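# Press in the gauge pin of the magnet-marked post

## Task

On the checking fixture, find the post with the yellow magnet on it and press its gauge pin fully home, keeping it there for at least one second (it may spring back afterwards). The three other pins must not be pushed, and the magnet must stay where it is.

## Robot and tools

Robot: two UR20-type arms, left_arm and right_arm, each ending in a Robotiq 2F-85 two-finger gripper with a wrist camera (cam_left_wrist, cam_right_wrist, both 896x504). A block about 10 cm long juts out from the wrist toward the gripper's +x axis and turns with it.

Frames. Scene frame: origin at table-top height midway between the nominal bases, +z up, +x out over the table, left_arm on the +y side. Calibrated bases: left_arm at (+0.060, +0.928, 0) m, right_arm at (-0.064, -0.817, 0) m, each yawed only slightly, z up. Each arm's reported hand pose, velocities and targets are in that arm's own base frame. Motion offsets are taken along the axes of that arm's current Hand target. On the gripper, +z points along the fingers and y is the direction in which they open and close. end_effector_position is the spot between the pads when shut; closed fingertips reach about 19 mm past it (6 mm when fully open).

execute_actions(actions, cameras). actions is a list of actions; each action is a table of up to 15 rows, one row per 1/30 s step, and if shorter its last row is held to fill 15 steps (one action = 0.5 s). Every row is a single list of 18 numbers in [-1, 1] covering both arms: left dx, dy, dz, rx, ry, rz, left gripper position, force_limit, speed, then the same nine for the right arm. The six pose numbers are an offset, not a pose: they are measured from the Hand target as it was when the action began, so rows inside one action do not add up, but successive actions and calls do. Scale: 1.0 = 0.6 m for dx, dy, dz and 180 degrees for the rotation vector rx, ry, rz. All six zero re-requests the current Hand target. An empty actions list just reports state and images. cameras picks which images return ([] for none, omitted for all).

Gripper numbers (absolute commands, not offsets): position +1 is fully open (85 mm), about -0.8 brings the pads together, -1 closes until blocked. force_limit sets how hard it squeezes; speed sets closing rate, about 20 mm/s at -1, 85 at 0, 150 at +1. Both start at +1. A 0 is a real command, so to leave a gripper unchanged repeat the values last sent. A new force_limit or speed only takes effect once position changes by at least 0.01.

move(target, speed, blend, stop_force, zero, blocking, cameras). target is one 18-number row in the same layout and scale, or a list of up to 15 such rows; every row is an offset from the same starting Hand targets, not from the previous row. Each gripper follows a straight path; all paths end together, within at most 10 s. speed is in m/s (0.002 to 4.2, default 0.25), one number or one per target; rotation is capped at twice that in rad/s. blend, in metres, rounds corners in a list. stop_force, in N (6 to 120, one value for both arms), ends an arm's path when its wrist sensor feels that much extra push against the motion; it cannot be used with blocking=false and is unreliable while the gripper rotates. zero (default true) re-zeroes the sensor before a guarded move. Leave stop_force out when backing off a surface. Paths do not avoid obstacles or the other arm. The result adds a "move:" line: done, off_target, moving, held or fault, plus limits=paced (pose clipped) or limits=held (steps withheld by a check).

wait(seconds 0 to 10) lets time run with commands held. stop brakes a running move. zoom_image(camera, region=[x0, y0, x1, y1] pixels, at most 504x504) enlarges part of a wrist image. zero_wrist_force(arm) tares that arm's sensor. read_manual(section="licences") gives licence text only. finished_scene(scene 1 to 3) ends the scene irreversibly; call it only once the pin has been held in.

Result lines: end_effector_position (m), end_effector_quat_wxyz, velocities (omitted when joints read within noise), Joint positions and Joint torques (whole drive output, offset and noisy), Wrist force and Wrist torque on the gripper's own axes (a push shows as force from the surface into the arm) plus a peak-force line, Hand target (the commanded pose the next offset builds on), Tool commands, object_status (0 moving, 1 blocked opening, 2 blocked closing i.e. gripping, 3 reached target or fully shut) and position_measured in counts (3 open, ~78 = 60 mm, ~130 = 40 mm, ~180 = 20 mm, ~230 shut). MOTOR HOT and fault lines may appear. The gripper often stops short of its Hand target; the next command re-requests it, and a remaining gap can be sent as an extra offset.

Cautions. The arms are stiff: commanding even slightly beyond a firm contact can trigger a fault, which freezes the arm for 10 s. Faults come from about 150 N (plus or minus 25) net outside force or from joint load limits (wrist joints 98.4 N m). Approach the pin slowly with a modest stop_force, and to press briefly, push and retract within one reply. Per step, commanded orientation is clipped to 32 degrees from the measured one. Keep paths away from an arm's own base, which can flip its shoulder posture. Never let the arms strike or squeeze each other; a clearance check helps but is not complete. Do not knock the magnet or other pins, and nothing may fall or end up off the table. Long stretched or pushing holds heat motors; at 85 °C the arm is braked for 30 to 60 s. Simulated time also passes while you think.

Each tool is called after "Emit:" by a JSON object that holds its "name" and its "arguments", one argument or row to a line.

## Session

Emit:
{"name": "execute_actions", "arguments": {
  "actions": []
}}

Scene clock: 0.00 s.
left_arm: end_effector_position=(+0.6452, +0.5338, +0.3687) position_measured=3 object_status=3 end_effector_quat_wxyz=(+0.054, +0.895, -0.431, +0.101) | right_arm: end_effector_position=(+1.0094, -0.4085, +0.1239) position_measured=3 object_status=3 end_effector_quat_wxyz=(+0.497, -0.362, -0.574, -0.541)
Joint positions: left_arm=[0.541 -1.507 2.094 -2.179 -1.799 -1.706] | right_arm=[2.693 -2.576 -1.22 -2.623 2.507 -0.374]
Joint velocities: within noise
Joint torques (N m): no reading
Motor temperatures (°C): left_arm=[24 36 26 39 35 34] | right_arm=[29 36 36 38 34 39]
Wrist force (N): no reading
Wrist torque (N m): no reading
Wrist force, peak (N): no reading
Hand target: left_arm +0.6452, +0.5338, +0.3687; +0.054, +0.895, -0.431, +0.101 | right_arm +1.0094, -0.4085, +0.1239; +0.497, -0.362, -0.574, -0.541
Tool commands: left_gripper/position=+1.0 left_gripper/force_limit=+1.0 left_gripper/speed=+1.0 right_gripper/position=+1.0 right_gripper/force_limit=+1.0 right_gripper/speed=+1.0

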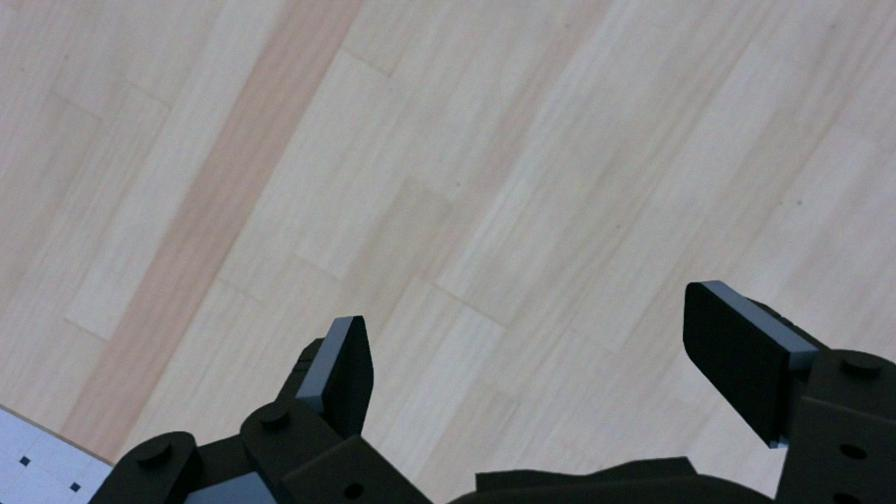

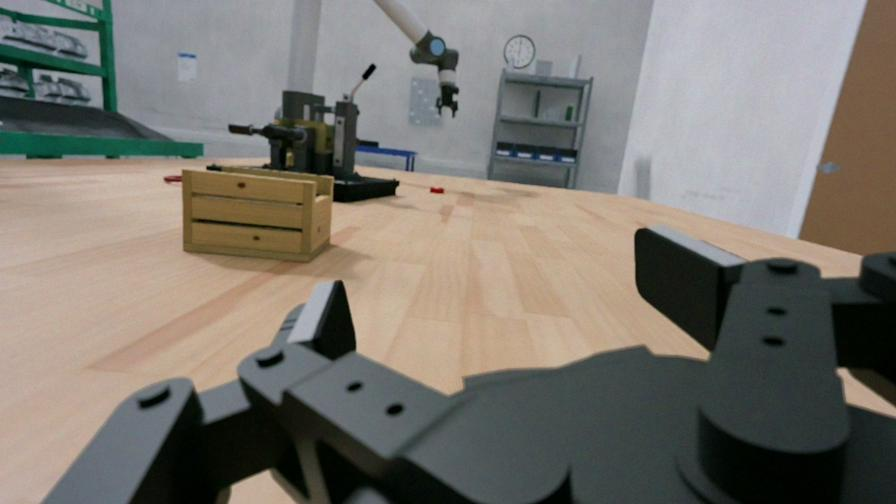

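Emit:
{"name": "zoom_image", "arguments": {
  "camera": "cam_right_wrist",
  "region": [150, 50, 480, 280]
}}

Scaled by 1.527 from the camera's 896x504 image, which has a finer 1280x720 frame.

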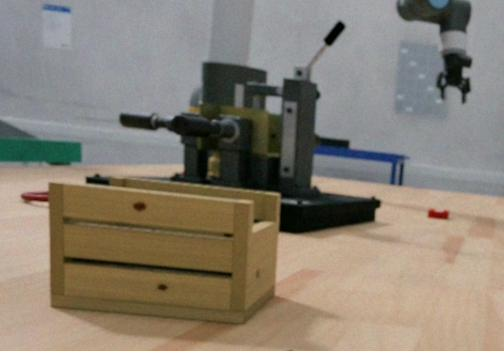

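Emit:
{"name": "move", "arguments": {
  "target": [1,0.73,-0.35,0,0,0,1,1,1,0,0,0,0,0,0,1,1,1],
  "speed": 0.5
}}

Emit:
{"name": "move", "arguments": {
  "target": [0.598,0.993,0.149,0,0,0,1,1,1,0,0,0,0,0,0,1,1,1],
  "speed": 0.5
}}

Scene clock: 3.43 s.
left_arm: end_effector_position=(+0.6397, -0.1568, +0.7133) position_measured=3 object_status=3 end_effector_quat_wxyz=(+0.054, +0.895, -0.431, +0.101) | right_arm: end_effector_position=(+1.0094, -0.4085, +0.1239) position_measured=3 object_status=3 end_effector_quat_wxyz=(+0.497, -0.362, -0.574, -0.541)
Joint positions: left_arm=[-0.499 -1.947 1.988 -1.82 -1.667 -2.754] | right_arm=[2.693 -2.576 -1.22 -2.623 2.507 -0.374]
Joint velocities: within noise
Joint torques (N m): left_arm=[-18.38 10.68 -127.3 -7.05 3.96 -4.39] | right_arm=[2.23 249.09 71.94 -3.25 1.23 0.68]
Motor temperatures (°C): left_arm=[24 36 26 39 35 34] | right_arm=[29 36 36 38 34 39]
Wrist force (N): left_arm=[-0.3 -0.5 0.5] | right_arm=[0.0 0.1 0.2]
Wrist torque (N m): left_arm=[-0.08 0.02 -0.02] | right_arm=[0.02 -0.01 -0.01]
Wrist force, peak (N): left_arm=[3.9 2.4 -0.7] | right_arm=[0.1 0.2 0.6]
Hand target: left_arm +0.6397, -0.1569, +0.7134; +0.054, +0.895, -0.431, +0.101 | right_arm +1.0094, -0.4085, +0.1239; +0.497, -0.362, -0.574, -0.541
Off the commanded pose: left_arm 0.000 m, 0 deg | right_arm 0.000 m, 0 deg.
move: done
camera_calibration:
cam_left_wrist: T_world_to_cam=[[-0.854394, -0.519378, -0.0160804, 0.493427], [-0.518453, 0.849977, 0.0935224, 0.42141], [-0.0349055, 0.0882418, -0.995487, 0.872271], [0, 0, 0, 1]] pos_world=[0.670509, -0.178885, 0.836858]

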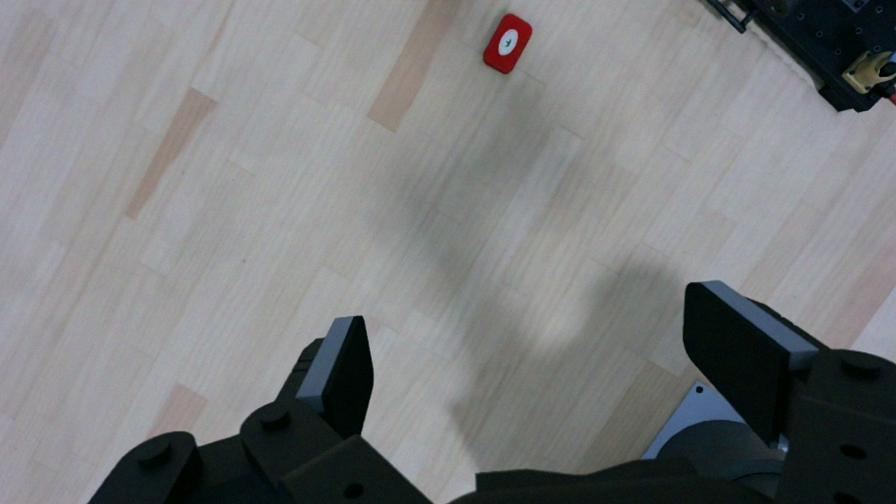

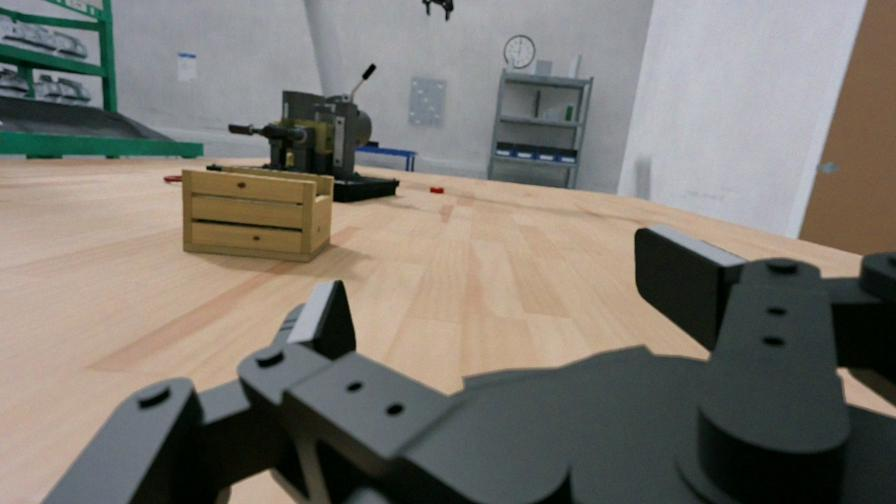

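Scene clock: 5.53 s.
left_arm: end_effector_position=(+0.4042, -0.8171, +0.7133) position_measured=3 object_status=3 end_effector_quat_wxyz=(+0.054, +0.895, -0.431, +0.101) | right_arm: end_effector_position=(+1.0094, -0.4085, +0.1239) position_measured=3 object_status=3 end_effector_quat_wxyz=(+0.497, -0.362, -0.574, -0.541)
Joint positions: left_arm=[-1.37 -1.649 1.769 -1.9 -1.476 -3.605] | right_arm=[2.693 -2.576 -1.22 -2.623 2.507 -0.374]
Joint velocities: within noise
Joint torques (N m): left_arm=[-17.49 -56.41 -129.46 -6.9 6.2 -4.92] | right_arm=[0.95 251.24 73.84 -2.32 2.22 0.63]
Motor temperatures (°C): left_arm=[24 36 26 39 35 34] | right_arm=[29 36 36 38 34 39]
Wrist force (N): left_arm=[0.1 -1.0 -0.2] | right_arm=[0.2 0.3 0.1]
Wrist torque (N m): left_arm=[-0.14 0.00 0.06] | right_arm=[0.05 -0.03 0.00]
Wrist force, peak (N): left_arm=[-2.5 -3.7 -0.3] | right_arm=[0.1 0.5 0.5]
Hand target: left_arm +0.4041, -0.8174, +0.7133; +0.054, +0.895, -0.431, +0.101 | right_arm +1.0094, -0.4085, +0.1239; +0.497, -0.362, -0.574, -0.541
Off the commanded pose: left_arm 0.000 m, 0 deg | right_arm 0.000 m, 0 deg.
move: done
camera_calibration:
cam_left_wrist: T_world_to_cam=[[-0.854391, -0.519383, -0.0160287, -0.0507761], [-0.518456, 0.849984, 0.0934379, 0.860632], [-0.0349059, 0.0881427, -0.995496, 0.922241], [0, 0, 0, 1]] pos_world=[0.435009, -0.839185, 0.836858]

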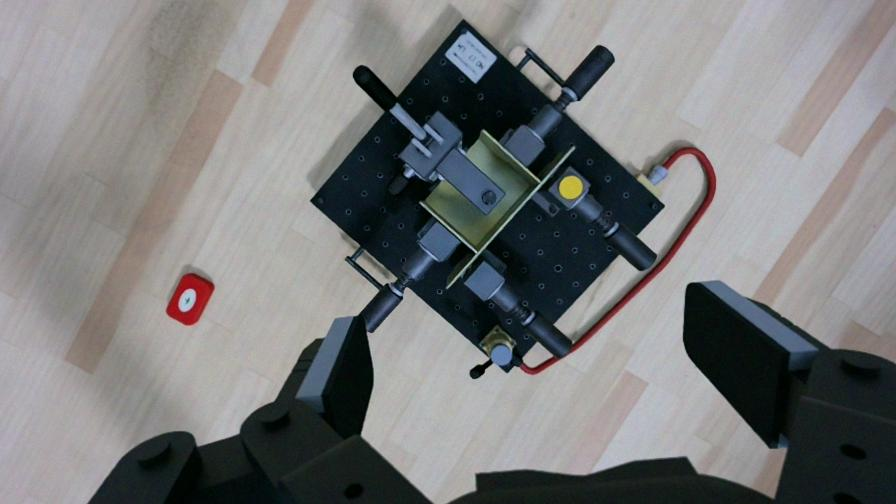

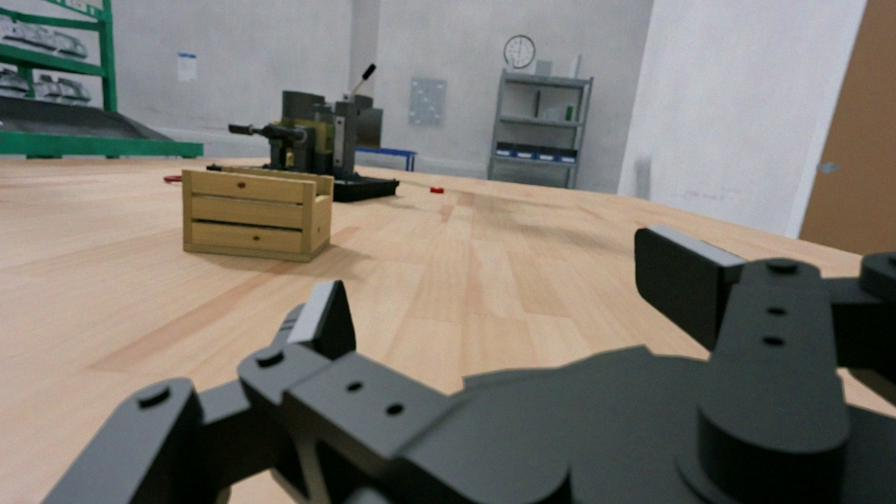

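Emit:
{"name": "zoom_image", "arguments": {
  "camera": "cam_left_wrist",
  "region": [460, 100, 700, 380]
}}

Emit:
{"name": "zoom_image", "arguments": {
  "camera": "cam_left_wrist",
  "region": [300, 0, 640, 380]
}}

Emit:
{"name": "zoom_image", "arguments": {
  "camera": "cam_right_wrist",
  "region": [210, 60, 410, 210]
}}

Scaled by 1.800 from the camera's 896x504 image, which has a finer 1280x720 frame.

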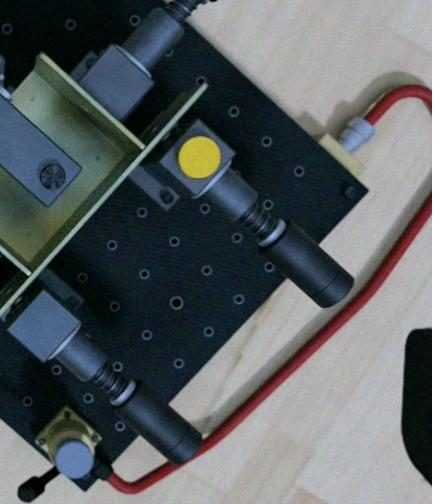

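Scaled by 1.326 from the camera's 896x504 image, which has a finer 1280x720 frame.

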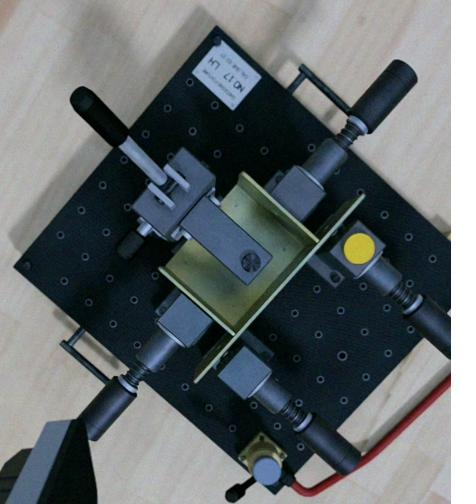

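Scaled by 2.520 from the camera's 896x504 image, which has a finer 1280x720 frame.

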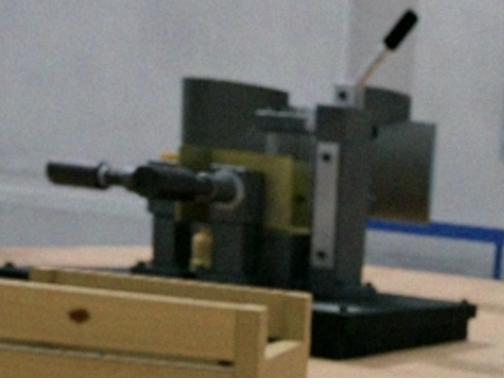

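Emit:
{"name": "move", "arguments": {
  "target": [-0.347,0.486,0.631,0.0505,0.0021,-0.2164,-1,-0.5,0,0,0,0,0,0,0,1,1,1],
  "speed": 0.4
}}

Scene clock: 9.33 s.
left_arm: end_effector_position=(+0.1002, -0.9100, +0.3002) position_measured=232 object_status=3 end_effector_quat_wxyz=(+0.016, +0.989, -0.099, +0.113) | right_arm: end_effector_position=(+1.0094, -0.4085, +0.1239) position_measured=3 object_status=3 end_effector_quat_wxyz=(+0.497, -0.362, -0.574, -0.541)
Joint positions: left_arm=[-1.769 -1.402 2.085 -2.263 -1.342 -4.71] | right_arm=[2.693 -2.576 -1.22 -2.623 2.507 -0.374]
Joint velocities: within noise
Joint torques (N m): left_arm=[-22.56 -101.11 -65.52 -12.99 6.28 -4.43] | right_arm=[1.48 254.96 70.18 -1.08 1.81 1.54]
Motor temperatures (°C): left_arm=[24 36 26 39 35 34] | right_arm=[29 36 36 38 34 39]
Wrist force (N): left_arm=[0.4 -0.3 -0.4] | right_arm=[-0.2 0.4 0.2]
Wrist torque (N m): left_arm=[-0.07 -0.08 -0.01] | right_arm=[0.07 0.05 0.00]
Wrist force, peak (N): left_arm=[2.1 -3.4 -3.3] | right_arm=[0.3 0.7 0.4]
Hand target: left_arm +0.1001, -0.9101, +0.3001; +0.016, +0.989, -0.099, +0.113 | right_arm +1.0094, -0.4085, +0.1239; +0.497, -0.362, -0.574, -0.541
Off the commanded pose: left_arm 0.000 m, 0 deg | right_arm 0.000 m, 0 deg.
move: done
camera_calibration:
cam_left_wrist: T_world_to_cam=[[-0.320782, -0.947011, -0.0164253, -0.807904], [-0.943491, 0.31797, 0.0933792, 0.379092], [-0.0832083, 0.0454515, -0.995495, 0.474563], [0, 0, 0, 1]] pos_world=[0.137996, -0.907203, 0.423756]

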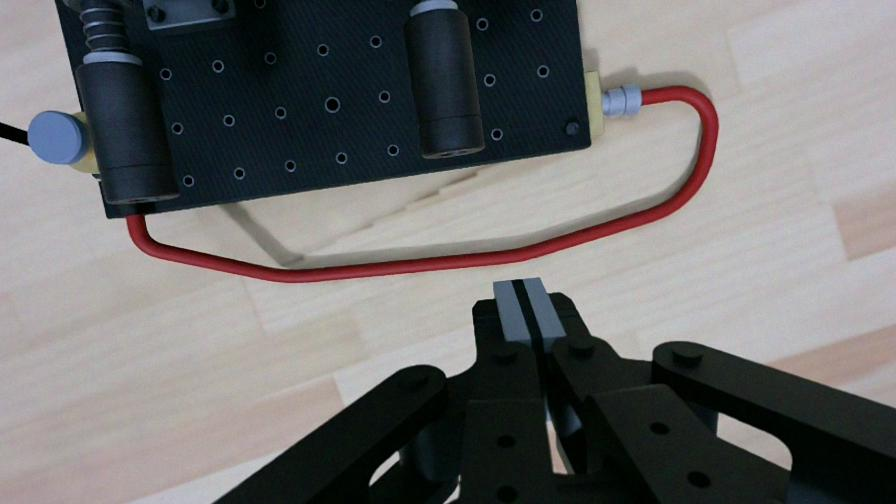

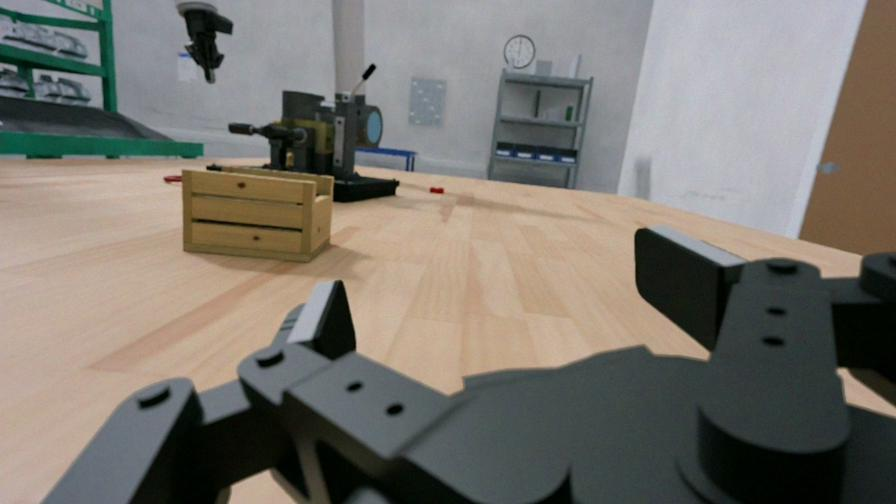

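Emit:
{"name": "move", "arguments": {
  "target": [-0.0507,-0.0199,0.2023,0,-0.073,0,-1,-0.5,0,0,0,0,0,0,0,1,1,1],
  "speed": 0.2
}}

Scene clock: 12.03 s.
left_arm: end_effector_position=(+0.1002, -0.8991, +0.1750) position_measured=232 object_status=3 end_effector_quat_wxyz=(+0.005, +0.995, -0.100, -0.001) | right_arm: end_effector_position=(+1.0094, -0.4085, +0.1239) position_measured=3 object_status=3 end_effector_quat_wxyz=(+0.497, -0.362, -0.574, -0.541)
Joint positions: left_arm=[-1.683 -1.283 2.144 -2.441 -1.572 -4.625] | right_arm=[2.693 -2.576 -1.22 -2.623 2.507 -0.374]
Joint velocities: within noise
Joint torques (N m): left_arm=[13.13 -102.05 -53.9 -13.97 -5.43 1.95] | right_arm=[0.59 254.81 74.77 -0.77 3.21 2.43]
Motor temperatures (°C): left_arm=[24 36 26 39 35 34] | right_arm=[29 36 36 38 34 39]
Wrist force (N): left_arm=[0.0 -0.2 -0.2] | right_arm=[0.4 0.3 0.3]
Wrist torque (N m): left_arm=[-0.12 -0.11 0.03] | right_arm=[0.05 -0.08 0.00]
Wrist force, peak (N): left_arm=[0.4 0.5 -3.2] | right_arm=[-0.1 0.5 0.5]
Hand target: left_arm +0.1002, -0.8991, +0.1748; +0.004, +0.995, -0.100, -0.001 | right_arm +1.0094, -0.4085, +0.1239; +0.497, -0.362, -0.574, -0.541
Off the commanded pose: left_arm 0.000 m, 0 deg | right_arm 0.000 m, 0 deg.
move: done
camera_calibration:
cam_left_wrist: T_world_to_cam=[[-0.323038, -0.946298, 0.0129178, -0.803893], [-0.896797, 0.310443, 0.315247, 0.337045], [-0.302328, 0.0902522, -0.948922, 0.403598], [0, 0, 0, 1]] pos_world=[0.164592, -0.901781, 0.287115]

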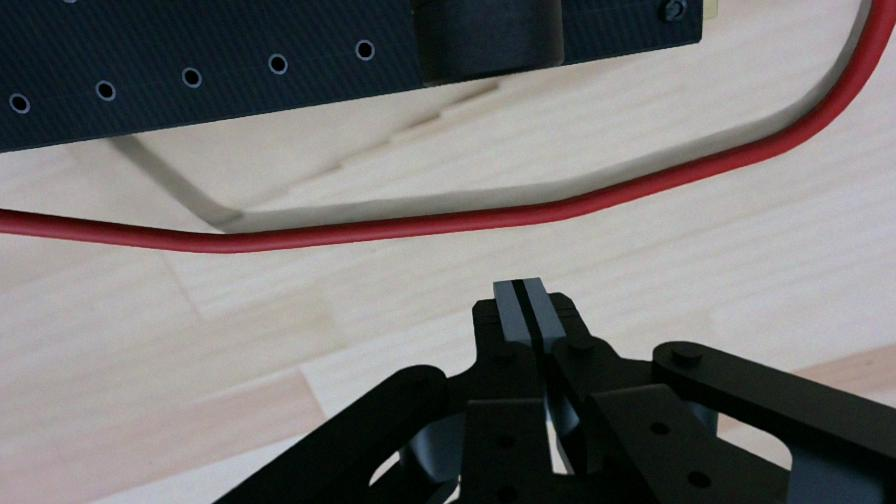

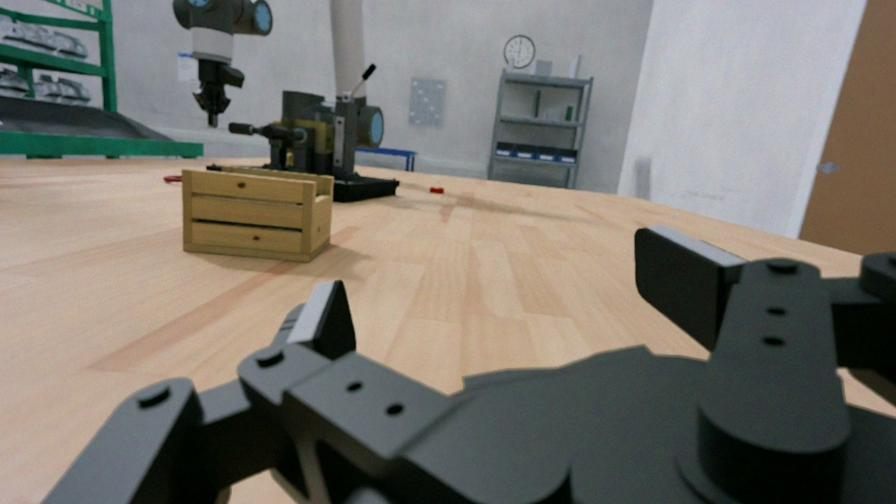

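Emit:
{"name": "move", "arguments": {
  "target": [0.073,-0.0083,0.005,0,0,0,-1,-0.5,0,0,0,0,0,0,0,1,1,1],
  "speed": 0.1,
  "cameras": ["cam_left_wrist"]
}}

Scene clock: 14.50 s.
left_arm: end_effector_position=(+0.1439, -0.9029, +0.1718) position_measured=232 object_status=3 end_effector_quat_wxyz=(+0.005, +0.995, -0.100, -0.001) end_effector_velocity=(+0.004, +0.000, +0.000) end_effector_angular_velocity=(+0.001, +0.000, +0.002) | right_arm: end_effector_position=(+1.0094, -0.4085, +0.1239) position_measured=3 object_status=3 end_effector_quat_wxyz=(+0.497, -0.362, -0.574, -0.541)
Joint positions: left_arm=[-1.634 -1.271 2.132 -2.441 -1.572 -4.575] | right_arm=[2.693 -2.576 -1.22 -2.623 2.507 -0.374]
Joint velocities: left_arm=[0.005 0.001 -0.001 0.001 0 0.003] | right_arm=[within noise]
Joint torques (N m): left_arm=[31.53 -110.78 -101.48 -6.93 -5.57 1.86] | right_arm=[-2.17 249.96 72.98 -0.45 3.2 3.73]
Motor temperatures (°C): left_arm=[24 36 26 39 35 34] | right_arm=[29 36 36 37 34 39]
Wrist force (N): left_arm=[0.0 -0.2 -0.3] | right_arm=[0.2 0.3 0.2]
Wrist torque (N m): left_arm=[-0.16 -0.09 0.05] | right_arm=[0.05 -0.03 0.00]
Wrist force, peak (N): left_arm=[1.7 -0.4 -0.1] | right_arm=[0.2 0.7 0.1]
Hand target: left_arm +0.1441, -0.9029, +0.1718; +0.004, +0.995, -0.100, -0.001 | right_arm +1.0094, -0.4085, +0.1239; +0.497, -0.362, -0.574, -0.541
Off the commanded pose: left_arm 0.000 m, 0 deg | right_arm 0.000 m, 0 deg.
move: done
camera_calibration:
cam_left_wrist: T_world_to_cam=[[-0.323016, -0.946304, 0.0129796, -0.793357], [-0.896734, 0.310422, 0.315447, 0.378366], [-0.302538, 0.0902554, -0.948854, 0.414049], [0, 0, 0, 1]] pos_world=[0.208292, -0.905581, 0.283815]
Images, in order (width x height): cam_left_wrist 896x504.

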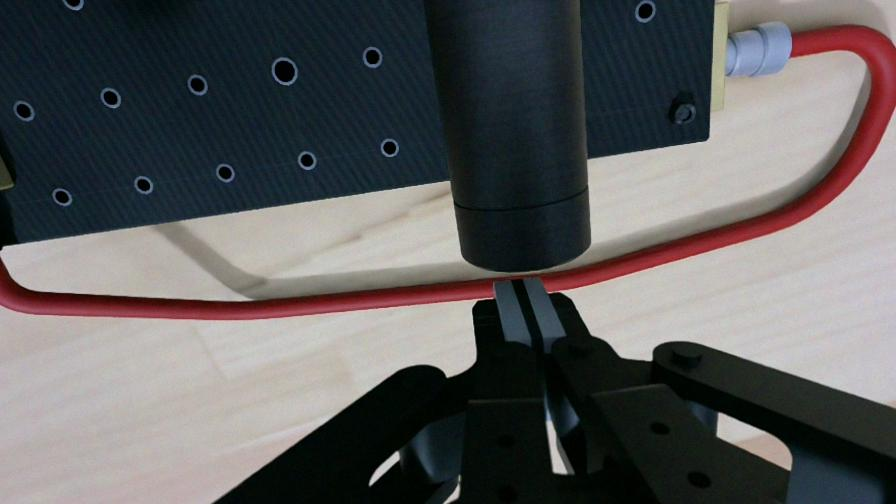

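Emit:
{"name": "move", "arguments": {
  "target": [0.05,0.001,0,0,0,0,-1,-0.5,0,0,0,0,0,0,0,1,1,1],
  "speed": 0.03,
  "stop_force": 8,
  "cameras": ["cam_left_wrist"]
}}

Scene clock: 16.27 s.
left_arm: end_effector_position=(+0.1542, -0.9051, +0.1718) position_measured=232 object_status=3 end_effector_quat_wxyz=(+0.004, +0.995, -0.100, -0.001) | right_arm: end_effector_position=(+1.0094, -0.4085, +0.1239) position_measured=3 object_status=3 end_effector_quat_wxyz=(+0.497, -0.362, -0.574, -0.541)
Joint positions: left_arm=[-1.622 -1.267 2.126 -2.439 -1.573 -4.564] | right_arm=[2.693 -2.576 -1.22 -2.623 2.507 -0.374]
Joint velocities: within noise
Joint torques (N m): left_arm=[-14.5 -163.42 -53.19 -12.13 7.02 -4.07] | right_arm=[-2.67 256.8 72.79 -0.46 3.07 3.37]
Motor temperatures (°C): left_arm=[24 36 26 39 35 34] | right_arm=[29 36 36 37 34 39]
Wrist force (N): left_arm=[-5.4 1.2 0.0] | right_arm=[0.0 0.2 0.1]
Wrist torque (N m): left_arm=[-0.14 -0.02 0.05] | right_arm=[0.03 -0.01 0.00]
Wrist force, peak (N): left_arm=[-7.2 -0.2 -0.2] | right_arm=[0.5 0.5 0.3]
Hand target: left_arm +0.1542, -0.9051, +0.1718; +0.004, +0.995, -0.100, -0.001 (not the last commanded pose) | right_arm +1.0094, -0.4085, +0.1239; +0.497, -0.362, -0.574, -0.541
Off the commanded pose: left_arm 0.020 m, 0 deg | right_arm 0.000 m, 0 deg.
move: contact (left_arm)
camera_calibration:
cam_left_wrist: T_world_to_cam=[[-0.323016, -0.946304, 0.0129796, -0.792112], [-0.896734, 0.310422, 0.315447, 0.388286], [-0.302538, 0.0902554, -0.948854, 0.417364], [0, 0, 0, 1]] pos_world=[0.218592, -0.907781, 0.283815]
Images, in order (width x height): cam_left_wrist 896x504.

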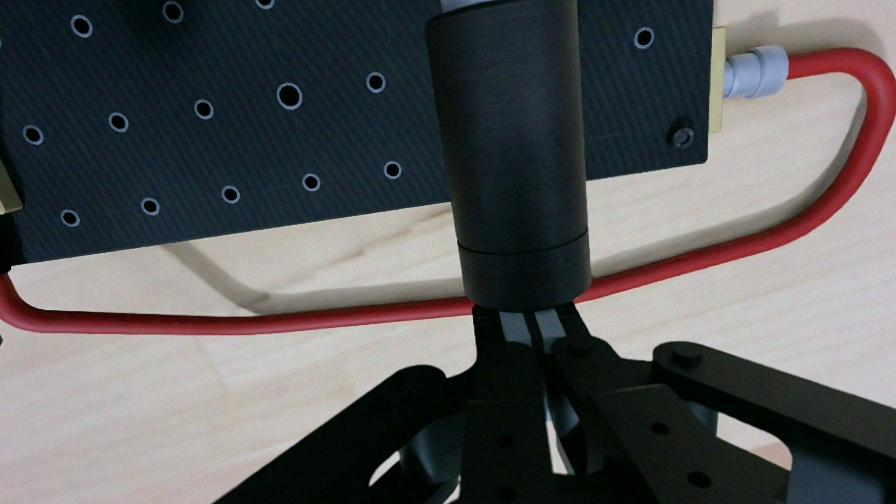

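Emit:
{"name": "move", "arguments": {
  "target": [0.06,0.001,0,0,0,0,-1,-0.5,0,0,0,0,0,0,0,1,1,1],
  "speed": 0.02,
  "stop_force": 45,
  "cameras": ["cam_left_wrist"]
}}

Scene clock: 18.93 s.
left_arm: end_effector_position=(+0.1742, -0.9096, +0.1718) position_measured=232 object_status=3 end_effector_quat_wxyz=(+0.005, +0.995, -0.100, -0.001) | right_arm: end_effector_position=(+1.0094, -0.4085, +0.1239) position_measured=3 object_status=3 end_effector_quat_wxyz=(+0.497, -0.362, -0.574, -0.541)
Joint positions: left_arm=[-1.6 -1.26 2.115 -2.435 -1.573 -4.541] | right_arm=[2.693 -2.576 -1.22 -2.623 2.507 -0.374]
Joint velocities: within noise
Joint torques (N m): left_arm=[24.38 -168.54 -61.34 -12.33 18.86 -3.2] | right_arm=[-3.75 255.67 75.72 -0.76 2.77 3.29]
Motor temperatures (°C): left_arm=[24 36 26 39 35 34] | right_arm=[29 36 36 37 34 39]
Wrist force (N): left_arm=[-50.8 5.5 5.4] | right_arm=[0.0 0.2 0.5]
Wrist torque (N m): left_arm=[-0.13 -0.04 -0.14] | right_arm=[0.04 0.00 0.00]
Wrist force, peak (N): left_arm=[-102.5 -12.1 -16.6] | right_arm=[0.2 0.5 0.7]
Hand target: left_arm +0.1742, -0.9095, +0.1718; +0.004, +0.995, -0.100, -0.001 (not the last commanded pose) | right_arm +1.0094, -0.4085, +0.1239; +0.497, -0.362, -0.574, -0.541
Off the commanded pose: left_arm 0.015 m, 0 deg | right_arm 0.000 m, 0 deg.
move: contact (left_arm)
camera_calibration:
cam_left_wrist: T_world_to_cam=[[-0.323006, -0.946308, 0.0130099, -0.789829], [-0.896707, 0.310413, 0.315532, 0.407548], [-0.302629, 0.0902526, -0.948826, 0.423823], [0, 0, 0, 1]] pos_world=[0.238592, -0.912181, 0.283815]
Images, in order (width x height): cam_left_wrist 896x504.

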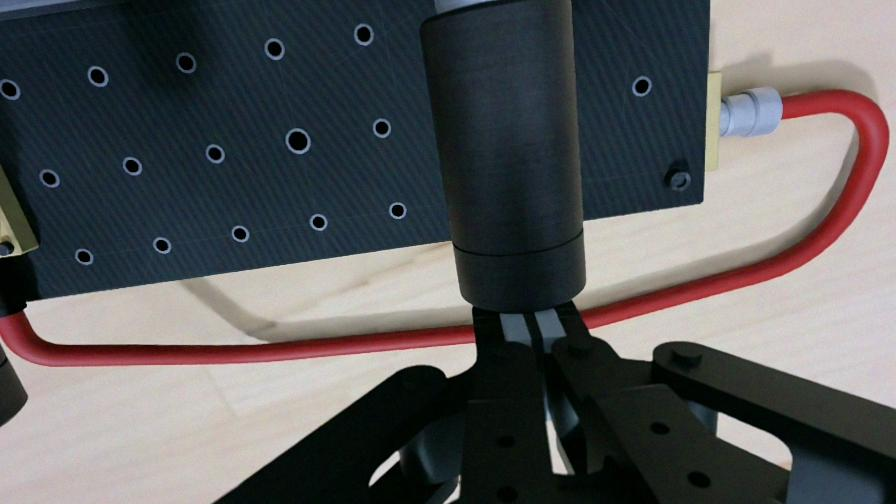

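Emit:
{"name": "wait", "arguments": {
  "seconds": 1.2,
  "cameras": []
}}

Emit:
{"name": "move", "arguments": {
  "target": [0.0007,0,0,0,0,0,-1,-0.5,0,0,0,0,0,0,0,1,1,1],
  "speed": 0.01,
  "cameras": []
}}

Scene clock: 20.37 s.
left_arm: end_effector_position=(+0.1742, -0.9095, +0.1718) position_measured=232 object_status=3 end_effector_quat_wxyz=(+0.004, +0.995, -0.100, -0.001) | right_arm: end_effector_position=(+1.0094, -0.4085, +0.1239) position_measured=3 object_status=3 end_effector_quat_wxyz=(+0.497, -0.362, -0.574, -0.541)
Joint positions: left_arm=[-1.6 -1.26 2.115 -2.435 -1.573 -4.541] | right_arm=[2.693 -2.576 -1.22 -2.623 2.507 -0.374]
Joint velocities: within noise
Joint torques (N m): left_arm=[25.11 -170.61 -64.86 -7.64 12.81 -3.98] | right_arm=[-6.85 253.63 74.89 -0.18 3.43 3.84]
Motor temperatures (°C): left_arm=[24 36 26 39 35 34] | right_arm=[29 36 36 37 34 39]
Wrist force (N): left_arm=[-48.7 9.5 7.0] | right_arm=[0.2 0.2 0.1]
Wrist torque (N m): left_arm=[-0.08 -0.08 -0.09] | right_arm=[0.03 -0.04 0.00]
Wrist force, peak (N): left_arm=[-50.7 5.5 5.9] | right_arm=[0.4 0.6 0.3]
Hand target: left_arm +0.1742, -0.9095, +0.1718; +0.004, +0.995, -0.100, -0.001 (not the last commanded pose) | right_arm +1.0094, -0.4085, +0.1239; +0.497, -0.362, -0.574, -0.541
Tool commands: left_gripper/position=-1.0 left_gripper/force_limit=-0.5 left_gripper/speed=+0.0 right_gripper/position=+1.0 right_gripper/force_limit=+1.0 right_gripper/speed=+1.0
Off the commanded pose: left_arm 0.015 m, 0 deg | right_arm 0.000 m, 0 deg.
wait: 1.20 s; at rest from the start
No camera images: "cameras" was empty.

Scene clock: 21.07 s.
left_arm: end_effector_position=(+0.1745, -0.9095, +0.1718) position_measured=232 object_status=3 end_effector_quat_wxyz=(+0.004, +0.995, -0.100, -0.001) | right_arm: end_effector_position=(+1.0094, -0.4085, +0.1239) position_measured=3 object_status=3 end_effector_quat_wxyz=(+0.497, -0.362, -0.574, -0.541)
Joint positions: left_arm=[-1.599 -1.26 2.115 -2.435 -1.573 -4.541] | right_arm=[2.693 -2.576 -1.22 -2.623 2.507 -0.374]
Joint velocities: within noise
Joint torques (N m): left_arm=[83.59 -123.83 -105.33 -7.23 20.98 3.13] | right_arm=[-1.56 253.1 74.85 -0.39 3.58 3.46]
Motor temperatures (°C): left_arm=[24 36 26 39 35 34] | right_arm=[29 36 36 37 34 39]
Wrist force (N): left_arm=[-74.3 15.4 14.2] | right_arm=[0.3 0.3 0.1]
Wrist torque (N m): left_arm=[-0.19 -0.08 -0.15] | right_arm=[0.05 -0.05 0.00]
Wrist force, peak (N): left_arm=[-74.3 15.4 14.2] | right_arm=[0.2 0.4 0.4]
Hand target: left_arm +0.1746, -0.9096, +0.1718; +0.004, +0.995, -0.100, -0.001 | right_arm +1.0094, -0.4085, +0.1239; +0.497, -0.362, -0.574, -0.541
Off the commanded pose: left_arm 0.000 m, 0 deg | right_arm 0.000 m, 0 deg.
move: done
No camera images: "cameras" was empty.

Emit:
{"name": "wait", "arguments": {
  "seconds": 1.2,
  "cameras": []
}}

Emit:
{"name": "move", "arguments": {
  "target": [-0.09,-0.001,0,0,0,0,-1,-0.5,0,0,0,0,0,0,0,1,1,1],
  "speed": 0.08,
  "cameras": ["cam_left_wrist"]
}}

Emit:
{"name": "finished_scene", "arguments": {
  "scene": 1
}}

Scene clock: 22.50 s.
left_arm: end_effector_position=(+0.1746, -0.9096, +0.1718) position_measured=232 object_status=3 end_effector_quat_wxyz=(+0.004, +0.995, -0.100, -0.001) | right_arm: end_effector_position=(+1.0094, -0.4085, +0.1239) position_measured=3 object_status=3 end_effector_quat_wxyz=(+0.497, -0.362, -0.574, -0.541)
Joint positions: left_arm=[-1.599 -1.26 2.115 -2.435 -1.573 -4.541] | right_arm=[2.693 -2.576 -1.22 -2.623 2.507 -0.374]
Joint velocities: within noise
Joint torques (N m): left_arm=[88.23 -120.44 -107.85 -17.31 35.06 3.4] | right_arm=[-3.27 250.81 73.82 0.03 3.86 3.71]
Motor temperatures (°C): left_arm=[24 36 26 39 35 34] | right_arm=[29 36 36 37 34 39]
Wrist force (N): left_arm=[-90.7 4.4 5.6] | right_arm=[0.3 0.4 -0.1]
Wrist torque (N m): left_arm=[-0.13 0.10 -0.34] | right_arm=[0.07 -0.06 0.00]
Wrist force, peak (N): left_arm=[-90.7 4.4 5.6] | right_arm=[-0.1 0.5 0.4]
Hand target: left_arm +0.1746, -0.9096, +0.1718; +0.004, +0.995, -0.100, -0.001 | right_arm +1.0094, -0.4085, +0.1239; +0.497, -0.362, -0.574, -0.541
Tool commands: left_gripper/position=-1.0 left_gripper/force_limit=-0.5 left_gripper/speed=+0.0 right_gripper/position=+1.0 right_gripper/force_limit=+1.0 right_gripper/speed=+1.0
Off the commanded pose: left_arm 0.000 m, 0 deg | right_arm 0.000 m, 0 deg.
wait: 1.20 s; at rest from the start
No camera images: "cameras" was empty.

Scene clock: 23.60 s.
left_arm: end_effector_position=(+0.1219, -0.8983, +0.1718) position_measured=232 object_status=3 end_effector_quat_wxyz=(+0.004, +0.995, -0.100, -0.001) | right_arm: end_effector_position=(+1.0094, -0.4085, +0.1239) position_measured=3 object_status=3 end_effector_quat_wxyz=(+0.497, -0.362, -0.574, -0.541)
Joint positions: left_arm=[-1.659 -1.278 2.142 -2.445 -1.572 -4.601] | right_arm=[2.693 -2.576 -1.22 -2.623 2.507 -0.374]
Joint velocities: within noise
Joint torques (N m): left_arm=[-24.36 -160.5 -51.85 -13.13 4.96 -4.63] | right_arm=[-2.16 254.09 74.61 -0.54 3.43 3.86]
Motor temperatures (°C): left_arm=[24 36 26 39 35 34] | right_arm=[29 36 36 37 34 39]
Wrist force (N): left_arm=[-2.8 5.0 -0.1] | right_arm=[0.0 0.2 0.1]
Wrist torque (N m): left_arm=[0.80 0.40 0.03] | right_arm=[0.04 0.00 0.00]
Wrist force, peak (N): left_arm=[-90.8 4.4 5.6] | right_arm=[0.1 0.3 0.8]
Hand target: left_arm +0.1218, -0.8983, +0.1718; +0.004, +0.995, -0.100, -0.001 | right_arm +1.0094, -0.4085, +0.1239; +0.497, -0.362, -0.574, -0.541
Off the commanded pose: left_arm 0.000 m, 0 deg | right_arm 0.000 m, 0 deg.
move: done
camera_calibration:
cam_left_wrist: T_world_to_cam=[[-0.323052, -0.946293, 0.0129608, -0.796056], [-0.896661, 0.310431, 0.315646, 0.357238], [-0.302717, 0.0903485, -0.948789, 0.407107], [0, 0, 0, 1]] pos_world=[0.186392, -0.900981, 0.283815]
Images, in order (width x height): cam_left_wrist 896x504.

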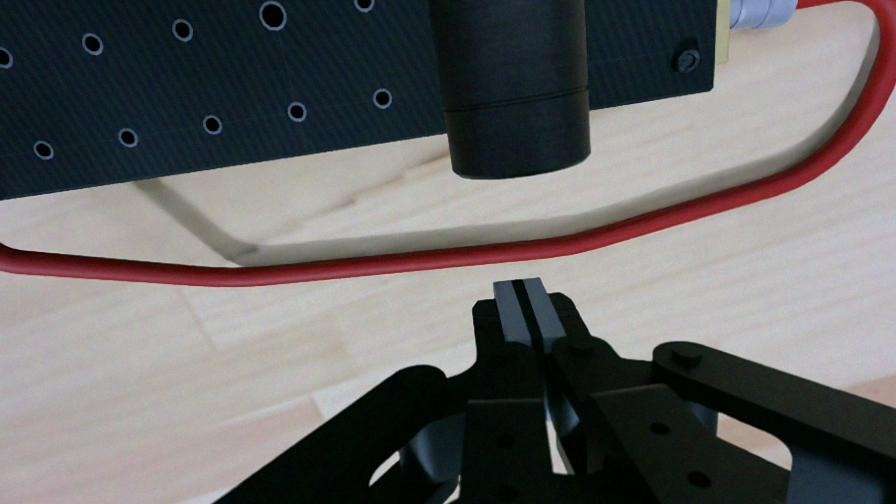

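The scene is finished: the task was done.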